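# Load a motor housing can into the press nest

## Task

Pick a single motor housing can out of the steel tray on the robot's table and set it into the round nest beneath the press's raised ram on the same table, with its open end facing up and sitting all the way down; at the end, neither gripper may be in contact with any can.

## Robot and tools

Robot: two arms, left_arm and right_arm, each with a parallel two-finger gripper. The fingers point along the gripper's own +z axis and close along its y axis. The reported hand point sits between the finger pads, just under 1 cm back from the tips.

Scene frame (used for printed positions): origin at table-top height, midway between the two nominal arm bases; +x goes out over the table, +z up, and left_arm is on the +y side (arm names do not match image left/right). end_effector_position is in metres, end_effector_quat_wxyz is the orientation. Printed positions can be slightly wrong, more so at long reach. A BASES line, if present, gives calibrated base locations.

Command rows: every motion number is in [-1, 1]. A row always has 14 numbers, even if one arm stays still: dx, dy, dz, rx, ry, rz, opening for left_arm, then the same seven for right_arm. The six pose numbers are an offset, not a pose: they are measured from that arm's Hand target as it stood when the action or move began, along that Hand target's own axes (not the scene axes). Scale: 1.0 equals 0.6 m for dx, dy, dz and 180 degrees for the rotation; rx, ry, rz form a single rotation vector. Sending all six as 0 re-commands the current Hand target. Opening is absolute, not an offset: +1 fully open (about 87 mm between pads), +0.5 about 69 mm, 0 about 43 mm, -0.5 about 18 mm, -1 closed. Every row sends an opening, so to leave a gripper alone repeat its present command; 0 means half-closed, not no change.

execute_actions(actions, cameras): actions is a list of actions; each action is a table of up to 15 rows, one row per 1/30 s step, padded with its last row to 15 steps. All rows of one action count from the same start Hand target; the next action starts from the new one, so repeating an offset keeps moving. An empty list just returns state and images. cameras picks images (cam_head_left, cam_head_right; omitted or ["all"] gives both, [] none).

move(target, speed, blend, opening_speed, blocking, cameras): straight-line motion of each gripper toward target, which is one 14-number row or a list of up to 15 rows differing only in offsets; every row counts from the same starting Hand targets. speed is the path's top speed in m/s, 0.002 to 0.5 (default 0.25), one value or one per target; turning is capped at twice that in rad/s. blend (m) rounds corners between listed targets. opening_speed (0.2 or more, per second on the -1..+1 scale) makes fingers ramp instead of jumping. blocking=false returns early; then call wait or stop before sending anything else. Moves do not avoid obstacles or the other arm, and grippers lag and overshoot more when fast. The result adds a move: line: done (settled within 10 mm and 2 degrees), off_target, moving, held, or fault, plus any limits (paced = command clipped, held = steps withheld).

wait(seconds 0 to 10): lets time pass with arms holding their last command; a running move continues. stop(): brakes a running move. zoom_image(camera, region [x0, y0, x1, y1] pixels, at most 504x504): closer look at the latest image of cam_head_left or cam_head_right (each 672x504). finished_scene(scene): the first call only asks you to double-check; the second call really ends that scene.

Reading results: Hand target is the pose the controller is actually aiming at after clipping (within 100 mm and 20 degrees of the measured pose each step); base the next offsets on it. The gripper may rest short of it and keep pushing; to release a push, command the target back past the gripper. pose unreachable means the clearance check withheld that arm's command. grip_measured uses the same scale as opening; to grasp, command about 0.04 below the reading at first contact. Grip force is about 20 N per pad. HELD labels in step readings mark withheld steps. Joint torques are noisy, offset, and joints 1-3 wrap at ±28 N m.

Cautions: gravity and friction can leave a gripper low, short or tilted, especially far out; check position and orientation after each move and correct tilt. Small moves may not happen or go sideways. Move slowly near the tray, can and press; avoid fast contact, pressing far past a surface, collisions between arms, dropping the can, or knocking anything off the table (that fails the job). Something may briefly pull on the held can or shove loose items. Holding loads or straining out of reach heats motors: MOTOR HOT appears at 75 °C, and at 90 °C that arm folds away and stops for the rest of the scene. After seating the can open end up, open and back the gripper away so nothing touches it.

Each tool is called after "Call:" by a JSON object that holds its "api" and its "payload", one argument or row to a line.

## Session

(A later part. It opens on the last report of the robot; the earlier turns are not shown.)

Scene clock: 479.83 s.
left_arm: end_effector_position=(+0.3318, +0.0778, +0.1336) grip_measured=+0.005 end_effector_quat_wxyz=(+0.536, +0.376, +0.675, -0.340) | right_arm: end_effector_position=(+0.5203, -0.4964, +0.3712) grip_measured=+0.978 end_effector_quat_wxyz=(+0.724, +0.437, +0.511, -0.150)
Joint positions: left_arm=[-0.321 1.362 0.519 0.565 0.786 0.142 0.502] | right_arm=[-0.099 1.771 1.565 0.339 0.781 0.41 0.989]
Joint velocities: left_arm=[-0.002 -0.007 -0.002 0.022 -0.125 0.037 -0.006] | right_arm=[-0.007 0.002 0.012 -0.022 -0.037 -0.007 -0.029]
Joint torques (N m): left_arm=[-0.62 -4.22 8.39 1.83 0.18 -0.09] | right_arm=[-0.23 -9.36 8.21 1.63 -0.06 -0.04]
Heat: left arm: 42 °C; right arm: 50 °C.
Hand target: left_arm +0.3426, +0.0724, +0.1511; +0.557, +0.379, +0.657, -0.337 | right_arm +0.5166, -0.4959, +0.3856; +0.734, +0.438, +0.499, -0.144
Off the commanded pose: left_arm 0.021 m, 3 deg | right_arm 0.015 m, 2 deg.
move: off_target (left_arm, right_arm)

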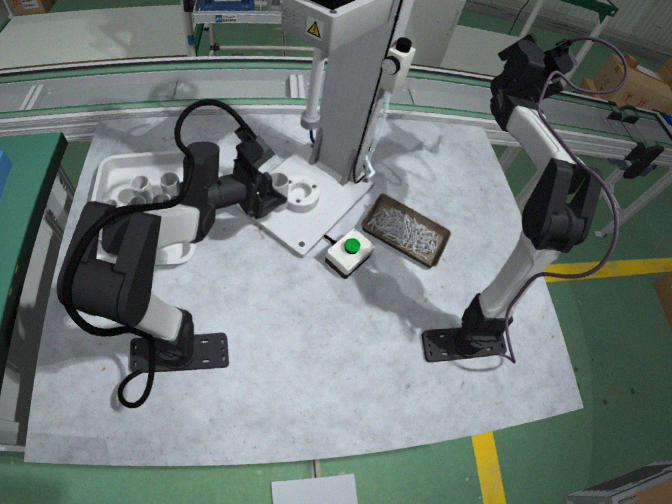

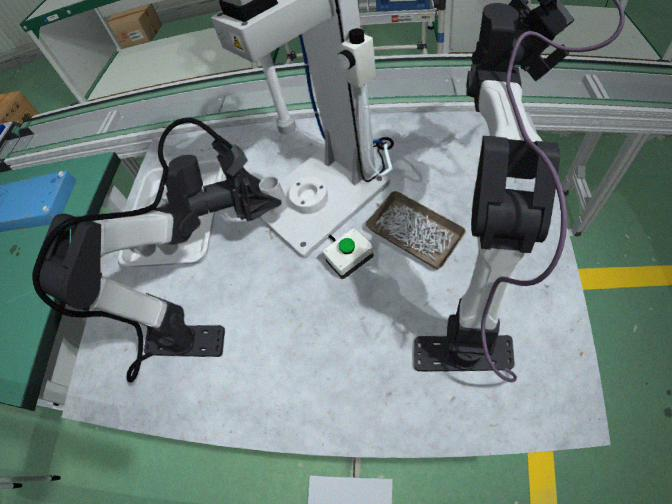

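Call:
{"api": "move", "payload": {
  "target": [-0.0095,0.0502,0.098,0,-0.004,0.013,-0.2,0,0,0,0,0,0,1],
  "speed": 0.06
}}

Call:
{"api": "zoom_image", "payload": {
  "camera": "cam_head_left",
  "region": [240, 90, 340, 210]
}}

Call:
{"api": "zoom_image", "payload": {
  "camera": "cam_head_right",
  "region": [240, 90, 340, 210]
}}

Scene clock: 489.80 s.
left_arm: end_effector_position=(+0.3860, +0.0423, +0.1280) grip_measured=+0.005 end_effector_quat_wxyz=(+0.544, +0.385, +0.666, -0.334) | right_arm: end_effector_position=(+0.5203, -0.4964, +0.3712) grip_measured=+0.978 end_effector_quat_wxyz=(+0.724, +0.437, +0.511, -0.150)
Joint positions: left_arm=[-0.387 1.632 0.718 0.665 0.724 0.141 0.502] | right_arm=[-0.099 1.771 1.565 0.339 0.781 0.41 0.989]
Joint velocities: left_arm=[-0.012 0.007 -0.027 -0.022 0.007 -0.007 -0.006] | right_arm=[-0.007 -0.007 -0.022 0.066 -0.037 0.022 -0.008]
Joint torques (N m): left_arm=[-0.55 -6.54 8.25 1.88 0.12 0.03] | right_arm=[-0.23 -9.36 8.21 1.63 -0.06 -0.04]
Heat: left arm: 42 °C; right arm: 50 °C.
Hand target: left_arm +0.3976, +0.0356, +0.1457; +0.568, +0.389, +0.646, -0.329 | right_arm +0.5166, -0.4959, +0.3856; +0.734, +0.438, +0.499, -0.144
Off the commanded pose: left_arm 0.023 m, 4 deg | right_arm 0.015 m, 2 deg.
move: off_target (left_arm, right_arm)

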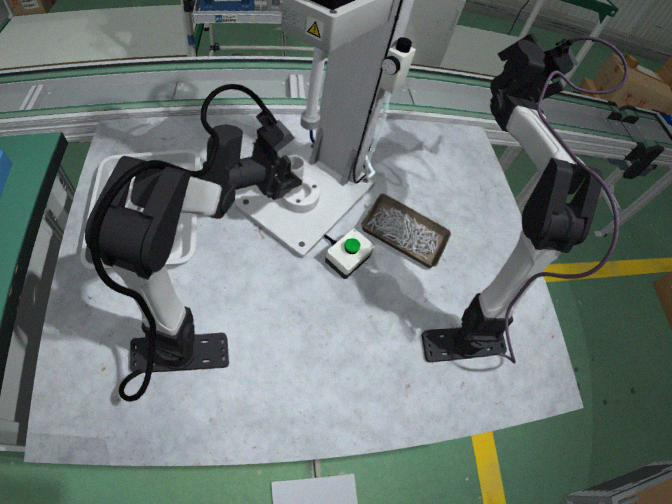

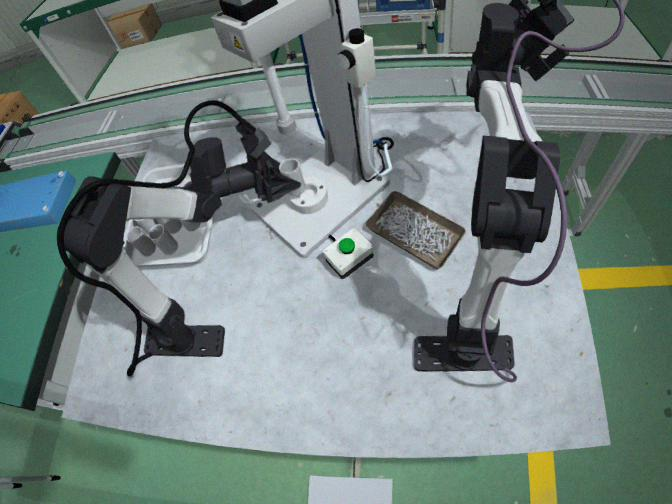

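Scaled by 4.200.

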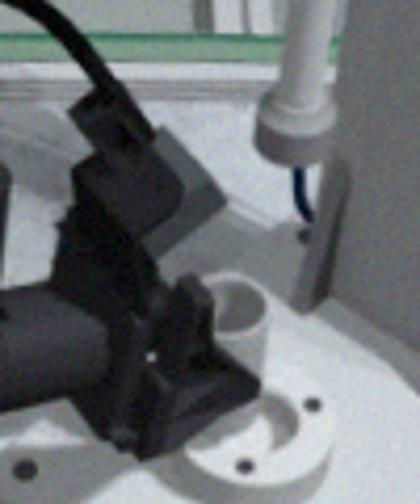

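Scaled by 4.200.

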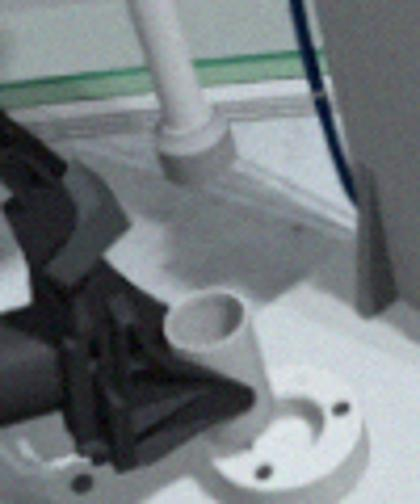

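Call:
{"api": "move", "payload": {
  "target": [0.009,0.0113,0.0327,0,0,0.003,-0.2,0,0,0,0,0,0,1],
  "speed": 0.04
}}

Call:
{"api": "zoom_image", "payload": {
  "camera": "cam_head_left",
  "region": [260, 130, 340, 220]
}}

Call:
{"api": "zoom_image", "payload": {
  "camera": "cam_head_right",
  "region": [260, 130, 340, 220]
}}

Scene clock: 497.97 s.
left_arm: end_effector_position=(+0.4010, +0.0296, +0.1201) grip_measured=+0.005 end_effector_quat_wxyz=(+0.546, +0.388, +0.665, -0.332) | right_arm: end_effector_position=(+0.5203, -0.4964, +0.3712) grip_measured=+0.978 end_effector_quat_wxyz=(+0.724, +0.437, +0.511, -0.150)
Joint positions: left_arm=[-0.41 1.72 0.776 0.7 0.702 0.141 0.502] | right_arm=[-0.099 1.771 1.565 0.339 0.781 0.41 0.989]
Joint velocities: left_arm=[-0.007 -0.002 -0.002 -0.007 -0.066 -0.022 -0.006] | right_arm=[0.002 0.002 -0.017 -0.007 -0.037 0.007 -0.003]
Joint torques (N m): left_arm=[-0.53 -7.35 8.1 1.96 0.17 0.02] | right_arm=[-0.23 -9.36 8.21 1.63 -0.06 -0.04]
Heat: left arm: 44 °C; right arm: 50 °C.
Hand target: left_arm +0.4126, +0.0226, +0.1375; +0.570, +0.392, +0.644, -0.327 | right_arm +0.5166, -0.4959, +0.3856; +0.734, +0.438, +0.499, -0.144
Off the commanded pose: left_arm 0.022 m, 4 deg | right_arm 0.015 m, 2 deg.
move: off_target (left_arm, right_arm)

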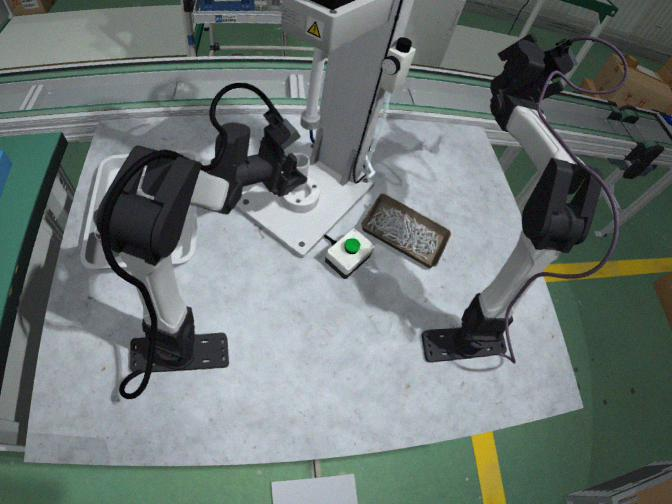

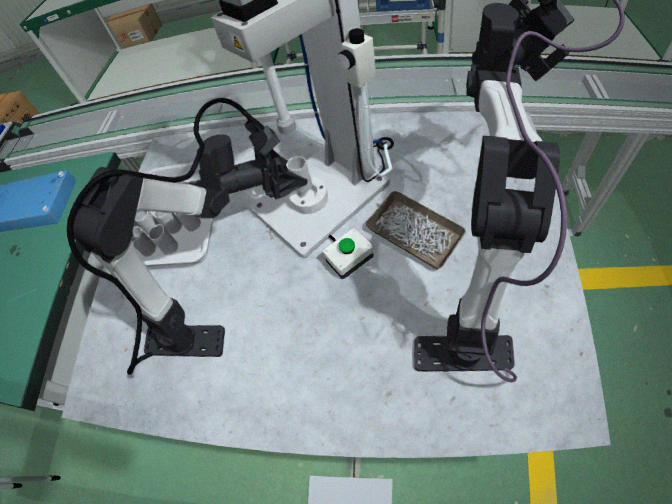

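Scaled by 5.600.

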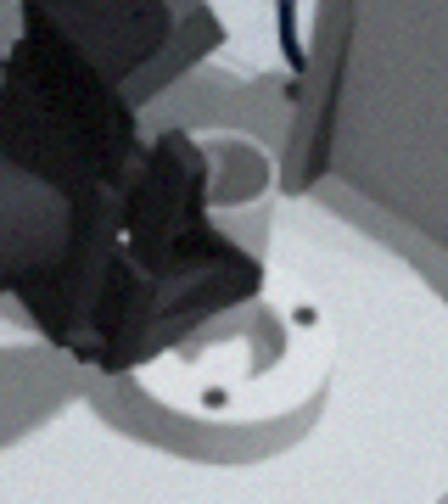

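Scaled by 5.600.

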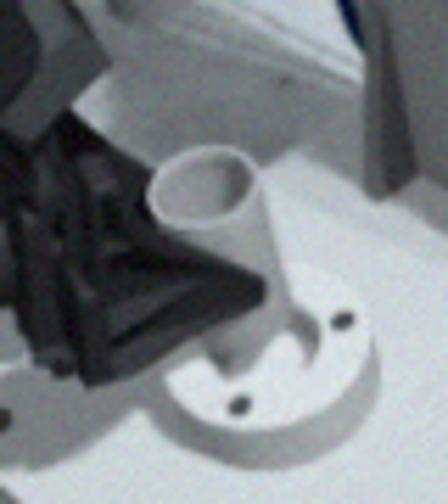

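Call:
{"api": "move", "payload": {
  "target": [0.0132,0.001,0.0139,0,0,0.002,-0.2,0,0,0,0,0,0,1],
  "speed": 0.04
}}

Call:
{"api": "zoom_image", "payload": {
  "camera": "cam_head_left",
  "region": [260, 130, 340, 220]
}}

Call:
{"api": "zoom_image", "payload": {
  "camera": "cam_head_right",
  "region": [260, 130, 340, 220]
}}

Scene clock: 506.07 s.
left_arm: end_effector_position=(+0.4057, +0.0233, +0.1135) grip_measured=+0.005 end_effector_quat_wxyz=(+0.549, +0.390, +0.661, -0.331) | right_arm: end_effector_position=(+0.5203, -0.4964, +0.3712) grip_measured=+0.978 end_effector_quat_wxyz=(+0.724, +0.437, +0.511, -0.150)
Joint positions: left_arm=[-0.422 1.764 0.787 0.743 0.693 0.141 0.502] | right_arm=[-0.099 1.771 1.565 0.339 0.781 0.41 0.989]
Joint velocities: left_arm=[-0.012 -0.027 0.007 -0.081 -0.022 0.037 -0.006] | right_arm=[-0.017 -0.012 0.027 -0.022 -0.007 -0.022 -0.013]
Joint torques (N m): left_arm=[-0.58 -7.49 7.83 1.89 0.12 0.11] | right_arm=[-0.21 -9.36 8.23 1.63 -0.06 -0.04]
Heat: left arm: 44 °C; right arm: 50 °C.
Hand target: left_arm +0.4167, +0.0169, +0.1281; +0.571, +0.394, +0.643, -0.325 | right_arm +0.5166, -0.4959, +0.3856; +0.734, +0.438, +0.499, -0.144
Off the commanded pose: left_arm 0.020 m, 3 deg | right_arm 0.015 m, 2 deg.
move: off_target (left_arm, right_arm)

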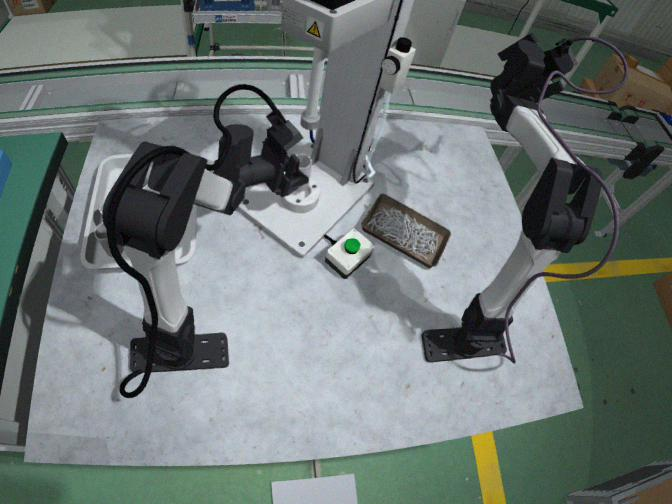

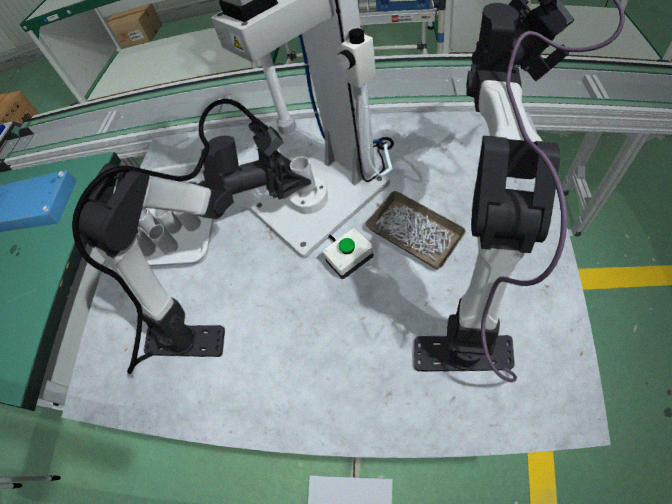

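Scaled by 5.600.

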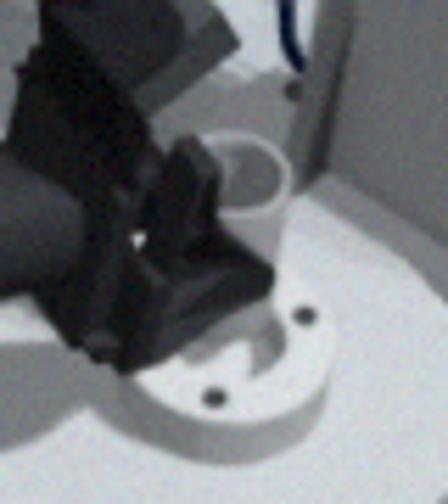

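Scaled by 5.600.

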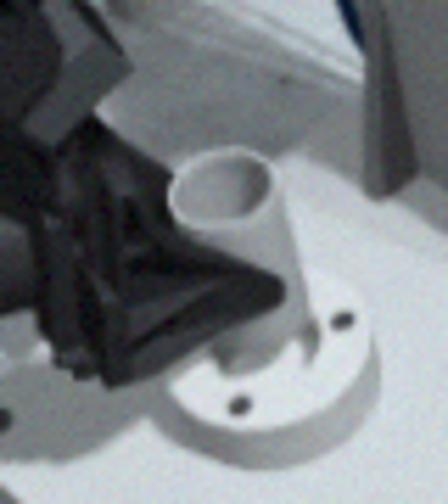

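Call:
{"api": "move", "payload": {
  "target": [0.0198,-0.0005,0.0027,0,0,0.0,-0.2,0,0,0,0,0,0,1],
  "speed": 0.03
}}

Call:
{"api": "zoom_image", "payload": {
  "camera": "cam_head_left",
  "region": [260, 130, 340, 220]
}}

Call:
{"api": "zoom_image", "payload": {
  "camera": "cam_head_right",
  "region": [260, 130, 340, 220]
}}

Scene clock: 512.67 s.
left_arm: end_effector_position=(+0.4115, +0.0212, +0.1128) grip_measured=+0.005 end_effector_quat_wxyz=(+0.563, +0.392, +0.650, -0.328) | right_arm: end_effector_position=(+0.5203, -0.4964, +0.3712) grip_measured=+0.978 end_effector_quat_wxyz=(+0.724, +0.437, +0.511, -0.150)
Joint positions: left_arm=[-0.422 1.798 0.787 0.814 0.692 0.141 0.502] | right_arm=[-0.099 1.771 1.565 0.339 0.781 0.41 0.989]
Joint velocities: left_arm=[0.007 0.007 -0.017 0.022 0.007 -0.022 0.001] | right_arm=[-0.017 -0.002 0.017 0.066 -0.037 -0.022 -0.013]
Joint torques (N m): left_arm=[-0.59 -6.98 6.39 1.71 0.11 0.09] | right_arm=[-0.23 -9.36 8.21 1.63 -0.06 -0.04]
Heat: left arm: 44 °C; right arm: 50 °C.
Hand target: left_arm +0.4167, +0.0171, +0.1160; +0.571, +0.394, +0.643, -0.325 | right_arm +0.5166, -0.4959, +0.3856; +0.734, +0.438, +0.499, -0.144
Off the commanded pose: left_arm 0.008 m, 1 deg | right_arm 0.015 m, 2 deg.
move: off_target (right_arm)

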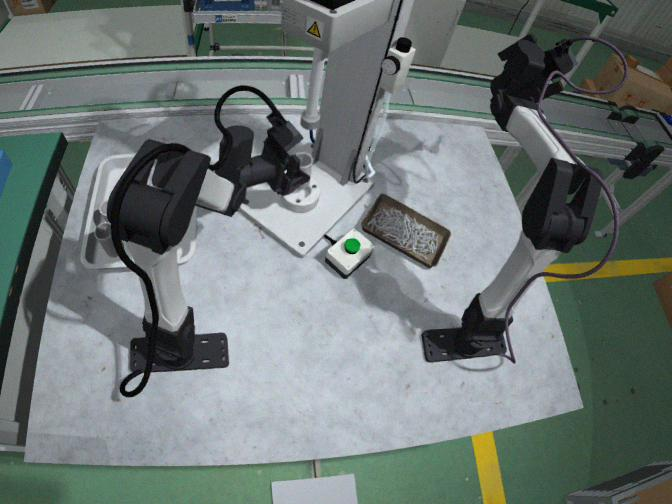

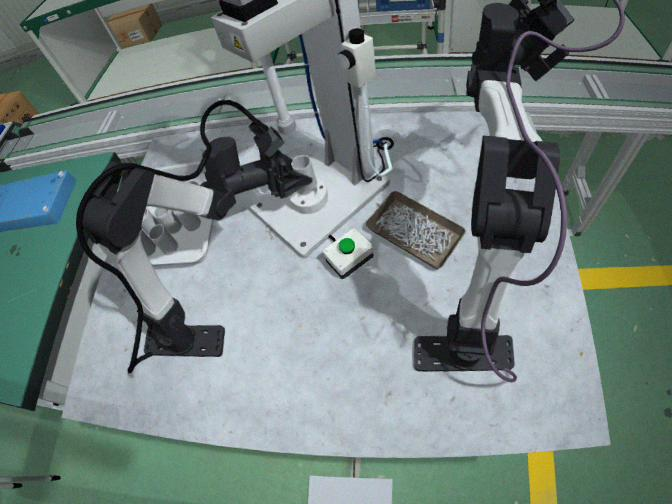

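Scaled by 5.600.

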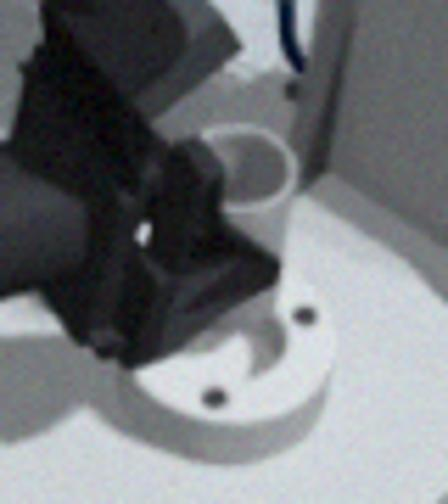

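Scaled by 5.600.

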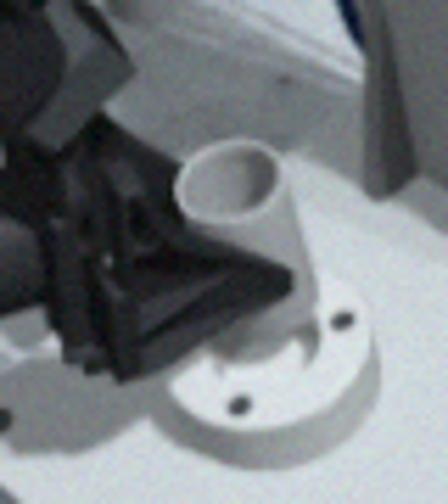

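Call:
{"api": "move", "payload": {
  "target": [-0.0198,-0.003,-0.0027,0,0,0.0,-0.2,0,0,0,0,0,0,1],
  "speed": 0.03
}}

Call:
{"api": "zoom_image", "payload": {
  "camera": "cam_head_left",
  "region": [260, 130, 340, 220]
}}

Call:
{"api": "zoom_image", "payload": {
  "camera": "cam_head_right",
  "region": [260, 130, 340, 220]
}}

Scene clock: 518.97 s.
left_arm: end_effector_position=(+0.4113, +0.0201, +0.1125) grip_measured=+0.005 end_effector_quat_wxyz=(+0.561, +0.392, +0.651, -0.329) | right_arm: end_effector_position=(+0.5203, -0.4964, +0.3712) grip_measured=+0.978 end_effector_quat_wxyz=(+0.724, +0.437, +0.511, -0.150)
Joint positions: left_arm=[-0.425 1.798 0.791 0.804 0.69 0.141 0.502] | right_arm=[-0.099 1.771 1.565 0.339 0.781 0.41 0.989]
Joint velocities: left_arm=[0.002 -0.007 -0.007 -0.081 0.007 -0.007 0.001] | right_arm=[-0.027 -0.012 0.002 0.037 0.022 0.037 -0.003]
Joint torques (N m): left_arm=[-0.8 -10.91 6.93 1.34 0.09 0.03] | right_arm=[-0.21 -9.36 8.21 1.63 -0.06 -0.03]
Heat: left arm: 43 °C; right arm: 50 °C.
Hand target: left_arm +0.4148, +0.0158, +0.1281; +0.571, +0.394, +0.643, -0.325 | right_arm +0.5166, -0.4959, +0.3856; +0.734, +0.438, +0.499, -0.144
Off the commanded pose: left_arm 0.016 m, 2 deg | right_arm 0.015 m, 2 deg.
move: off_target (left_arm, right_arm)

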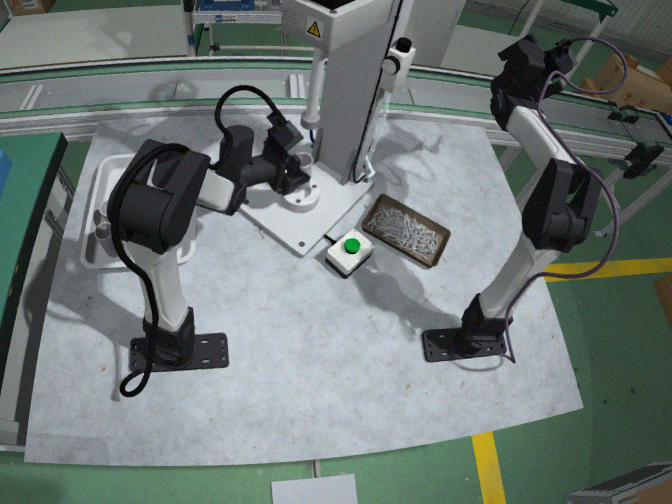

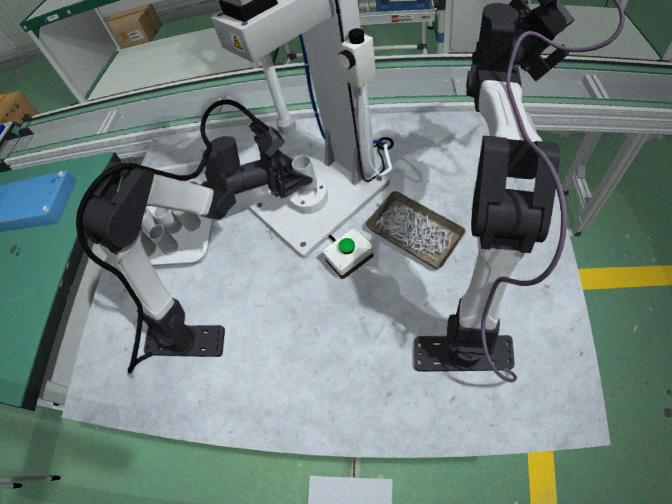

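Scaled by 5.600.

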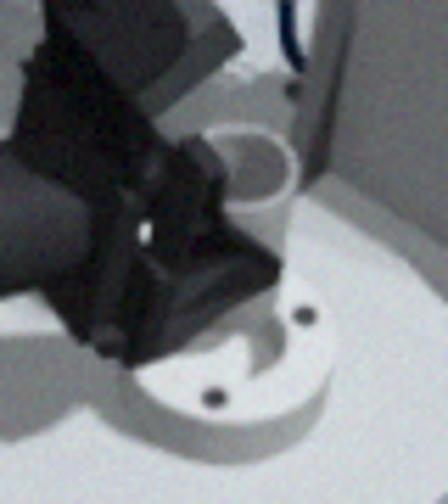

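Scaled by 5.600.

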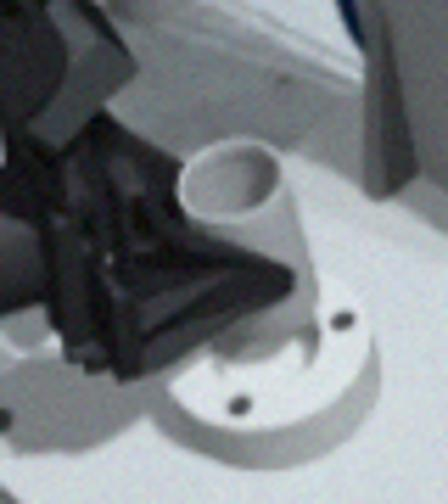

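Call:
{"api": "move", "payload": {
  "target": [-0.0193,-0.0088,-0.0075,0,0,0.0,-0.2,0,0,0,0,0,0,1],
  "speed": 0.03,
  "cameras": []
}}

Scene clock: 523.43 s.
left_arm: end_effector_position=(+0.4044, +0.0195, +0.1135) grip_measured=+0.005 end_effector_quat_wxyz=(+0.547, +0.390, +0.663, -0.330) | right_arm: end_effector_position=(+0.5203, -0.4964, +0.3712) grip_measured=+0.978 end_effector_quat_wxyz=(+0.724, +0.437, +0.511, -0.150)
Joint positions: left_arm=[-0.435 1.762 0.791 0.731 0.678 0.141 0.502] | right_arm=[-0.099 1.771 1.565 0.339 0.781 0.41 0.989]
Joint velocities: left_arm=[0.002 0.007 0.002 0.066 -0.081 -0.081 0.004] | right_arm=[-0.012 -0.007 0.012 -0.007 0.037 0.022 -0.013]
Joint torques (N m): left_arm=[-0.64 -12.42 6.94 1.58 0.13 0.02] | right_arm=[-0.23 -9.35 8.21 1.63 -0.06 -0.04]
Heat: left arm: 44 °C; right arm: 50 °C.
Hand target: left_arm +0.4087, +0.0155, +0.1403; +0.571, +0.394, +0.643, -0.326 | right_arm +0.5166, -0.4959, +0.3856; +0.734, +0.438, +0.499, -0.144
Off the commanded pose: left_arm 0.027 m, 4 deg | right_arm 0.015 m, 2 deg.
move: off_target (left_arm, right_arm)
No camera images: "cameras" was empty.

Call:
{"api": "move", "payload": {
  "target": [0.0512,-0.0018,-0.005,0,0,0.0,-0.2,0,0,0,0,0,0,1],
  "speed": 0.04
}}

Call:
{"api": "zoom_image", "payload": {
  "camera": "cam_head_left",
  "region": [260, 130, 340, 220]
}}

Call:
{"api": "zoom_image", "payload": {
  "camera": "cam_head_right",
  "region": [260, 130, 340, 220]
}}

Scene clock: 531.33 s.
left_arm: end_effector_position=(+0.4032, +0.0198, +0.1128) grip_measured=+0.005 end_effector_quat_wxyz=(+0.567, +0.393, +0.645, -0.327) | right_arm: end_effector_position=(+0.5203, -0.4964, +0.3712) grip_measured=+0.978 end_effector_quat_wxyz=(+0.724, +0.437, +0.511, -0.150)
Joint positions: left_arm=[-0.435 1.779 0.749 0.845 0.679 0.141 0.502] | right_arm=[-0.099 1.771 1.565 0.339 0.781 0.41 0.989]
Joint velocities: left_arm=[0.002 0.002 -0.002 -0.037 -0.037 0.022 -0.001] | right_arm=[0.002 -0.002 -0.032 -0.037 -0.051 0.051 -0.008]
Joint torques (N m): left_arm=[0.66 -7.1 4.37 1.75 0.24 0.06] | right_arm=[-0.23 -9.36 8.21 1.63 -0.06 -0.04]
Heat: left arm: 44 °C; right arm: 50 °C.
Hand target: left_arm +0.4049, +0.0221, +0.1101; +0.571, +0.394, +0.643, -0.325 | right_arm +0.5166, -0.4959, +0.3856; +0.734, +0.438, +0.499, -0.144
Off the commanded pose: left_arm 0.004 m, 1 deg | right_arm 0.015 m, 2 deg.
move: off_target (right_arm)

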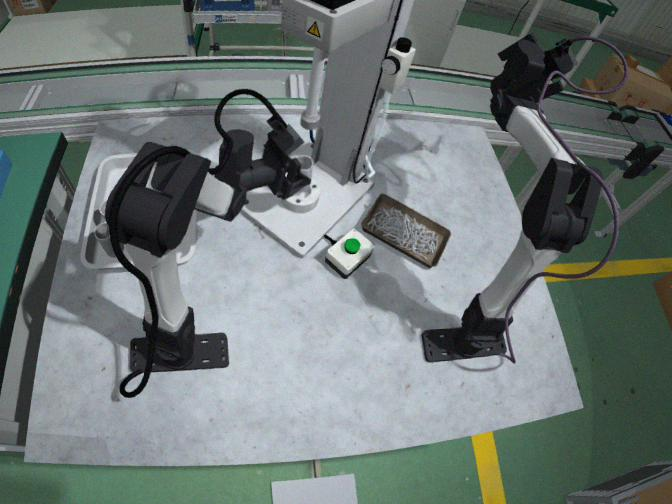

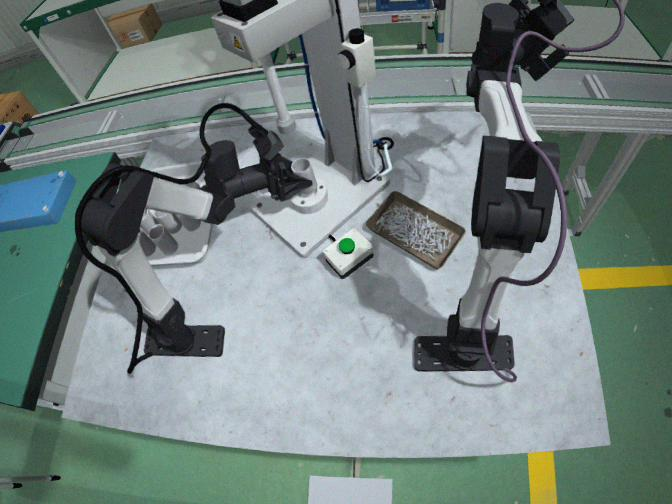

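Scaled by 5.600.

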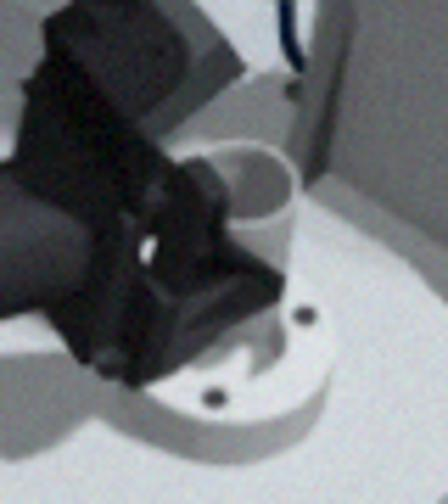

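Scaled by 5.600.

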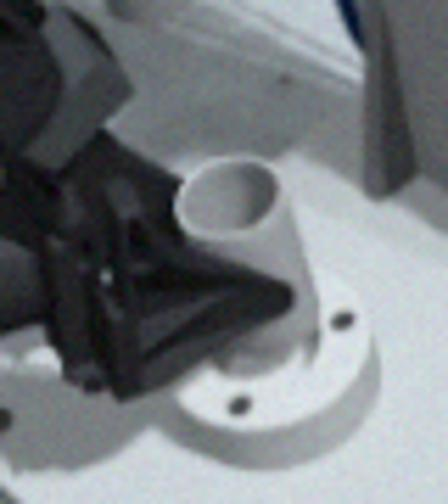

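Call:
{"api": "move", "payload": {
  "target": [
    [0.0165,-0.0003,0.0023,0,0.008,0,-0.2,0,0,0,0,0,0,1],
    [0.02,-0.0047,0.0003,0,0.010,0,-0.2,0,0,0,0,0,0,1],
    [0.0207,-0.0023,-0.004,0,0.010,0,-0.2,0,0,0,0,0,0,1],
    [0.0203,0.005,0,0,0.010,0,-0.2,0,0,0,0,0,0,1],
    [0.0192,0.001,0.0072,0,0.010,0,-0.2,0,0,0,0,0,0,1],
    [0.0198,-0.0003,0.0027,0,0.010,0,-0.2,0,0,0,0,0,0,1]
  ],
  "speed": 0.02
}}

Call:
{"api": "zoom_image", "payload": {
  "camera": "cam_head_left",
  "region": [260, 130, 340, 220]
}}

Call:
{"api": "zoom_image", "payload": {
  "camera": "cam_head_right",
  "region": [260, 130, 340, 220]
}}

Scene clock: 541.03 s.
left_arm: end_effector_position=(+0.4051, +0.0211, +0.1115) grip_measured=+0.005 end_effector_quat_wxyz=(+0.573, +0.400, +0.639, -0.322) | right_arm: end_effector_position=(+0.5203, -0.4964, +0.3712) grip_measured=+0.978 end_effector_quat_wxyz=(+0.724, +0.437, +0.511, -0.150)
Joint positions: left_arm=[-0.43 1.791 0.746 0.87 0.686 0.159 0.502] | right_arm=[-0.099 1.771 1.565 0.339 0.781 0.41 0.989]
Joint velocities: left_arm=[0.002 -0.007 0.017 0.022 0.037 -0.037 -0.001] | right_arm=[0.012 -0.012 -0.012 -0.007 -0.022 -0.051 0.024]
Joint torques (N m): left_arm=[-0.08 -6.41 4.83 1.33 0.1 0.16] | right_arm=[-0.23 -9.36 8.21 1.63 -0.06 -0.04]
Heat: left arm: 43 °C; right arm: 50 °C.
Hand target: left_arm +0.4050, +0.0222, +0.0982; +0.561, +0.399, +0.651, -0.319 | right_arm +0.5166, -0.4959, +0.3856; +0.734, +0.438, +0.499, -0.144
Off the commanded pose: left_arm 0.013 m, 2 deg | right_arm 0.015 m, 2 deg.
move: off_target (left_arm, right_arm)

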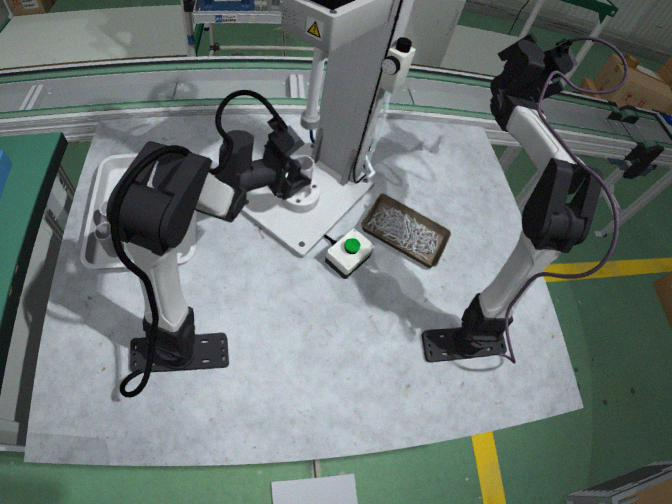

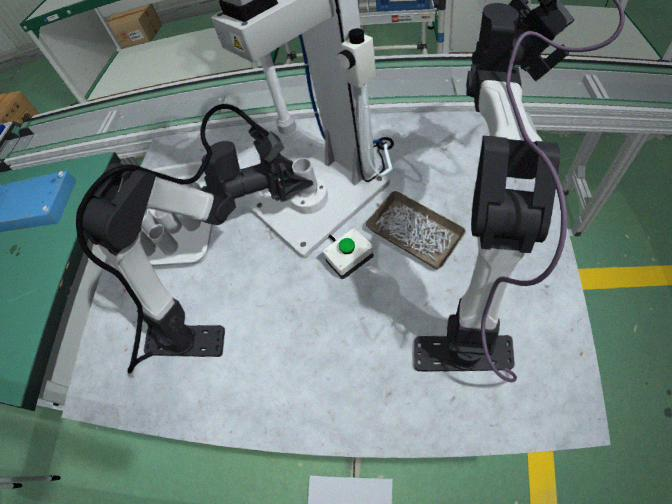

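Scaled by 5.600.

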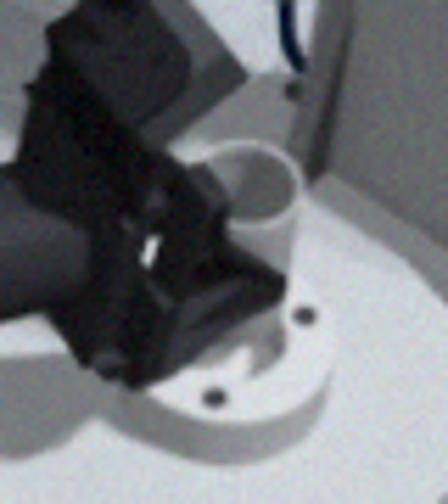

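Scaled by 5.600.

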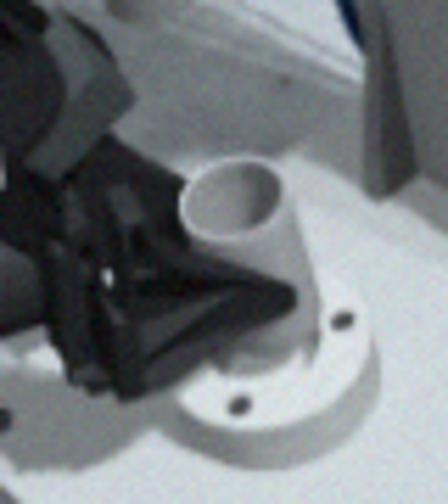

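Call:
{"api": "zoom_image", "payload": {
  "camera": "cam_head_left",
  "region": [285, 165, 325, 210]
}}

Call:
{"api": "zoom_image", "payload": {
  "camera": "cam_head_right",
  "region": [285, 165, 325, 210]
}}

Scaled by 11.200.

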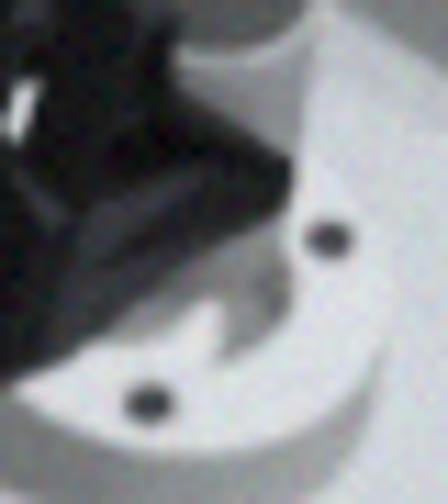

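Scaled by 11.200.

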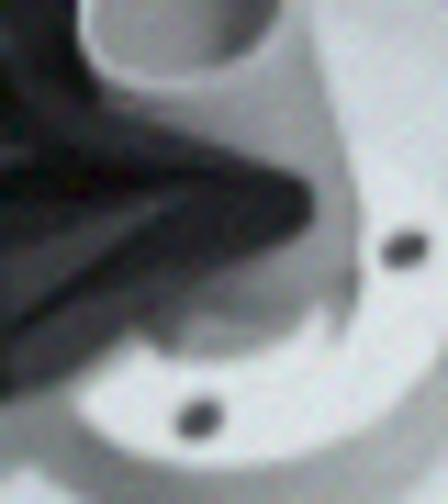

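Call:
{"api": "move", "payload": {
  "target": [-0.0745,-0.013,-0.0018,0,-0.014,0,-0.2,0,0,0,0,0,0,1],
  "speed": 0.04
}}

Call:
{"api": "zoom_image", "payload": {
  "camera": "cam_head_left",
  "region": [275, 155, 325, 211]
}}

Call:
{"api": "zoom_image", "payload": {
  "camera": "cam_head_right",
  "region": [275, 155, 325, 211]
}}

Scene clock: 560.20 s.
left_arm: end_effector_position=(+0.3925, +0.0176, +0.1102) grip_measured=+0.005 end_effector_quat_wxyz=(+0.545, +0.391, +0.664, -0.330) | right_arm: end_effector_position=(+0.5203, -0.4964, +0.3712) grip_measured=+0.978 end_effector_quat_wxyz=(+0.724, +0.437, +0.511, -0.150)
Joint positions: left_arm=[-0.454 1.738 0.746 0.753 0.661 0.136 0.502] | right_arm=[-0.099 1.771 1.565 0.339 0.781 0.41 0.989]
Joint velocities: left_arm=[-0.012 -0.007 -0.002 0.007 -0.081 -0.007 0.001] | right_arm=[-0.017 -0.022 -0.002 -0.022 -0.051 0.022 -0.013]
Joint torques (N m): left_arm=[-0.61 -12.01 7.8 1.68 0.12 -0.07] | right_arm=[-0.23 -9.35 8.23 1.63 -0.06 -0.04]
Heat: left arm: 42 °C; right arm: 50 °C.
Hand target: left_arm +0.4002, +0.0116, +0.1425; +0.575, +0.392, +0.639, -0.328 | right_arm +0.5166, -0.4959, +0.3856; +0.734, +0.438, +0.499, -0.144
Off the commanded pose: left_arm 0.033 m, 4 deg | right_arm 0.015 m, 2 deg.
move: off_target (left_arm, right_arm)

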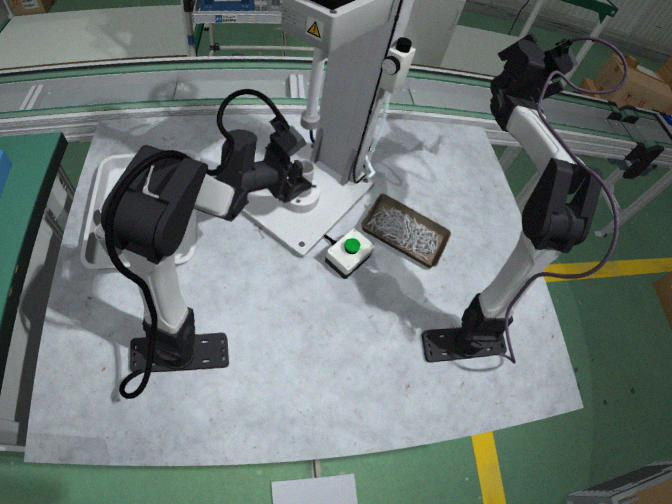

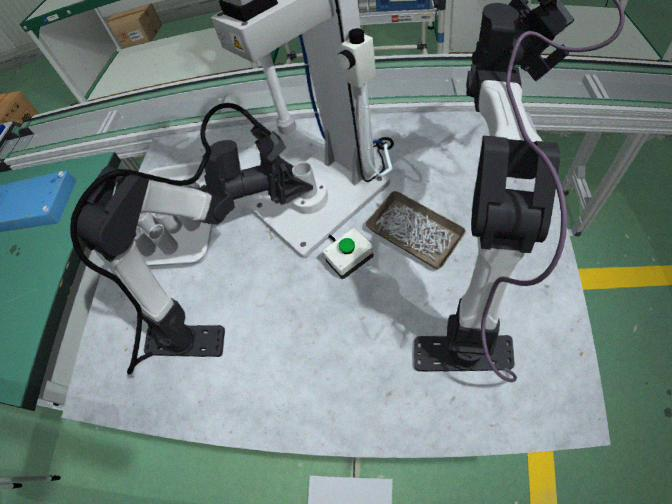

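Scaled by 9.000.

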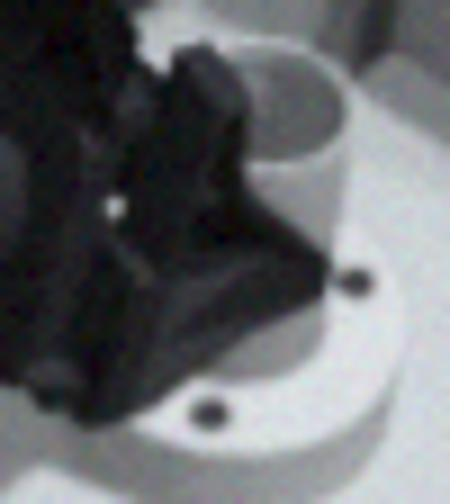

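Scaled by 9.000.

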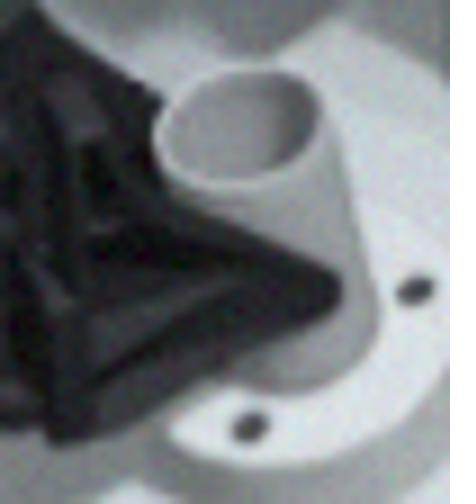

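Call:
{"api": "move", "payload": {
  "target": [0.0843,-0.0063,-0.004,0,0.006,0,-0.2,0,0,0,0,0,0,1],
  "speed": 0.03
}}

Call:
{"api": "zoom_image", "payload": {
  "camera": "cam_head_left",
  "region": [275, 155, 325, 211]
}}

Call:
{"api": "zoom_image", "payload": {
  "camera": "cam_head_right",
  "region": [275, 155, 325, 211]
}}

Scene clock: 567.27 s.
left_arm: end_effector_position=(+0.3959, +0.0154, +0.1109) grip_measured=+0.005 end_effector_quat_wxyz=(+0.586, +0.397, +0.627, -0.326) | right_arm: end_effector_position=(+0.5203, -0.4964, +0.3712) grip_measured=+0.978 end_effector_quat_wxyz=(+0.724, +0.437, +0.511, -0.150)
Joint positions: left_arm=[-0.454 1.798 0.697 0.972 0.667 0.136 0.502] | right_arm=[-0.099 1.771 1.565 0.339 0.781 0.41 0.989]
Joint velocities: left_arm=[-0.017 -0.002 -0.007 -0.037 -0.007 -0.037 0.004] | right_arm=[-0.002 0.002 -0.002 -0.007 -0.022 0.007 -0.013]
Joint torques (N m): left_arm=[0.27 -5.65 3.59 1.42 0.13 0.14] | right_arm=[-0.23 -9.36 8.21 1.63 -0.06 -0.04]
Heat: left arm: 43 °C; right arm: 50 °C.
Hand target: left_arm +0.3938, +0.0187, +0.0922; +0.569, +0.395, +0.644, -0.324 | right_arm +0.5166, -0.4959, +0.3856; +0.734, +0.438, +0.499, -0.144
Off the commanded pose: left_arm 0.019 m, 3 deg | right_arm 0.015 m, 2 deg.
move: off_target (left_arm, right_arm)

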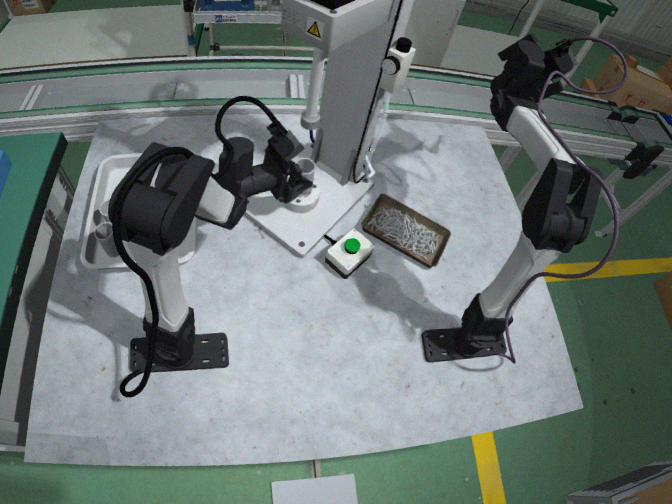

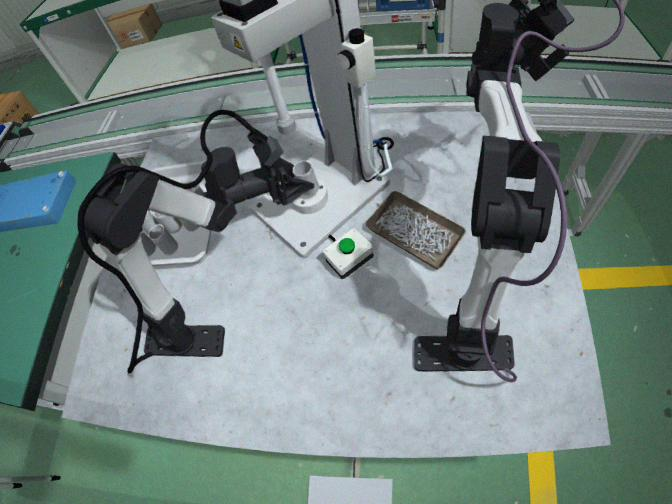

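Scaled by 9.000.

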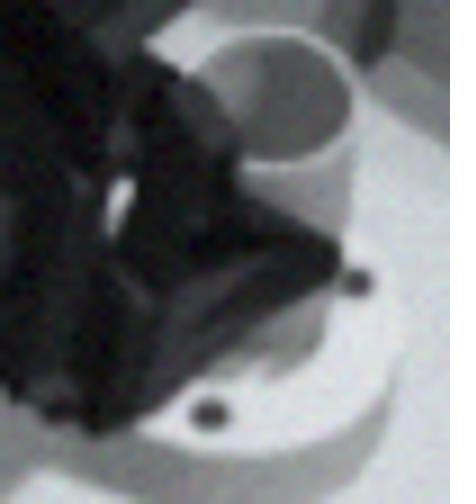

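Scaled by 9.000.

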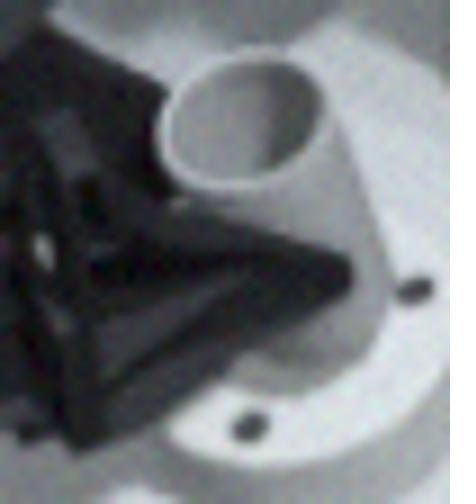

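Call:
{"api": "move", "payload": {
  "target": [
    [-0.0852,0.0062,0.0037,0,-0.006,0,-0.2,0,0,0,0,0,0,1],
    [-0.0197,-0.0018,-0.0048,0,0.018,0,-0.2,0,0,0,0,0,0,1]
  ],
  "speed": 0.03
}}

Call:
{"api": "zoom_image", "payload": {
  "camera": "cam_head_left",
  "region": [275, 155, 325, 211]
}}

Call:
{"api": "zoom_image", "payload": {
  "camera": "cam_head_right",
  "region": [275, 155, 325, 211]
}}

Scene clock: 579.80 s.
left_arm: end_effector_position=(+0.3952, +0.0181, +0.1121) grip_measured=+0.005 end_effector_quat_wxyz=(+0.556, +0.401, +0.654, -0.320) | right_arm: end_effector_position=(+0.5203, -0.4964, +0.3712) grip_measured=+0.978 end_effector_quat_wxyz=(+0.724, +0.437, +0.511, -0.150)
Joint positions: left_arm=[-0.454 1.74 0.745 0.768 0.658 0.169 0.502] | right_arm=[-0.099 1.771 1.565 0.339 0.781 0.41 0.989]
Joint velocities: left_arm=[-0.007 0.007 -0.007 -0.037 -0.007 -0.007 -0.016] | right_arm=[-0.022 0.002 -0.002 -0.066 0.081 0.007 -0.003]
Joint torques (N m): left_arm=[-0.65 -7.91 4.05 1.47 0.09 0.17] | right_arm=[-0.23 -9.36 8.21 1.63 -0.06 -0.04]
Heat: left arm: 41 °C; right arm: 51 °C.
Hand target: left_arm +0.3923, +0.0187, +0.1046; +0.551, +0.403, +0.660, -0.313 | right_arm +0.5166, -0.4959, +0.3856; +0.734, +0.438, +0.499, -0.144
Off the commanded pose: left_arm 0.009 m, 1 deg | right_arm 0.015 m, 2 deg.
move: off_target (right_arm)

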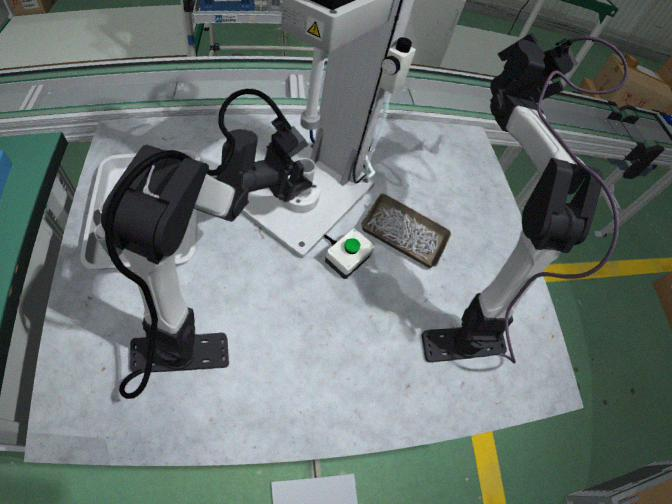

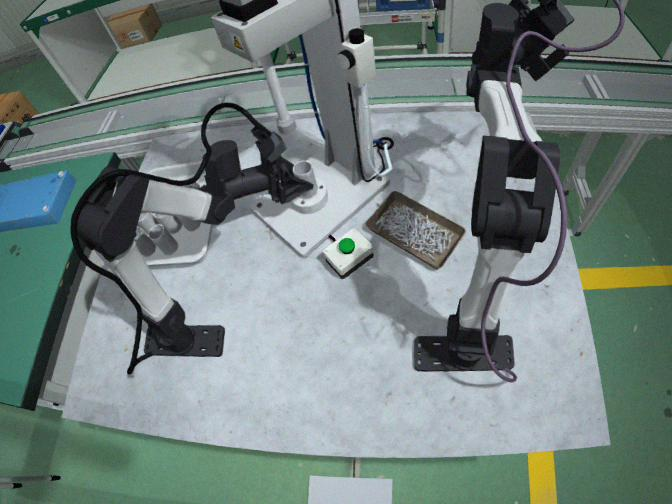

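Scaled by 9.000.

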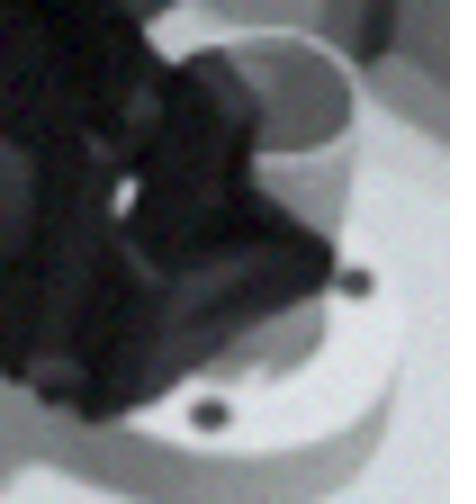

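Scaled by 9.000.

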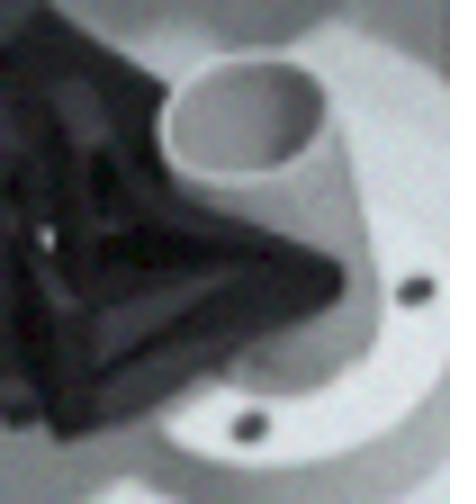

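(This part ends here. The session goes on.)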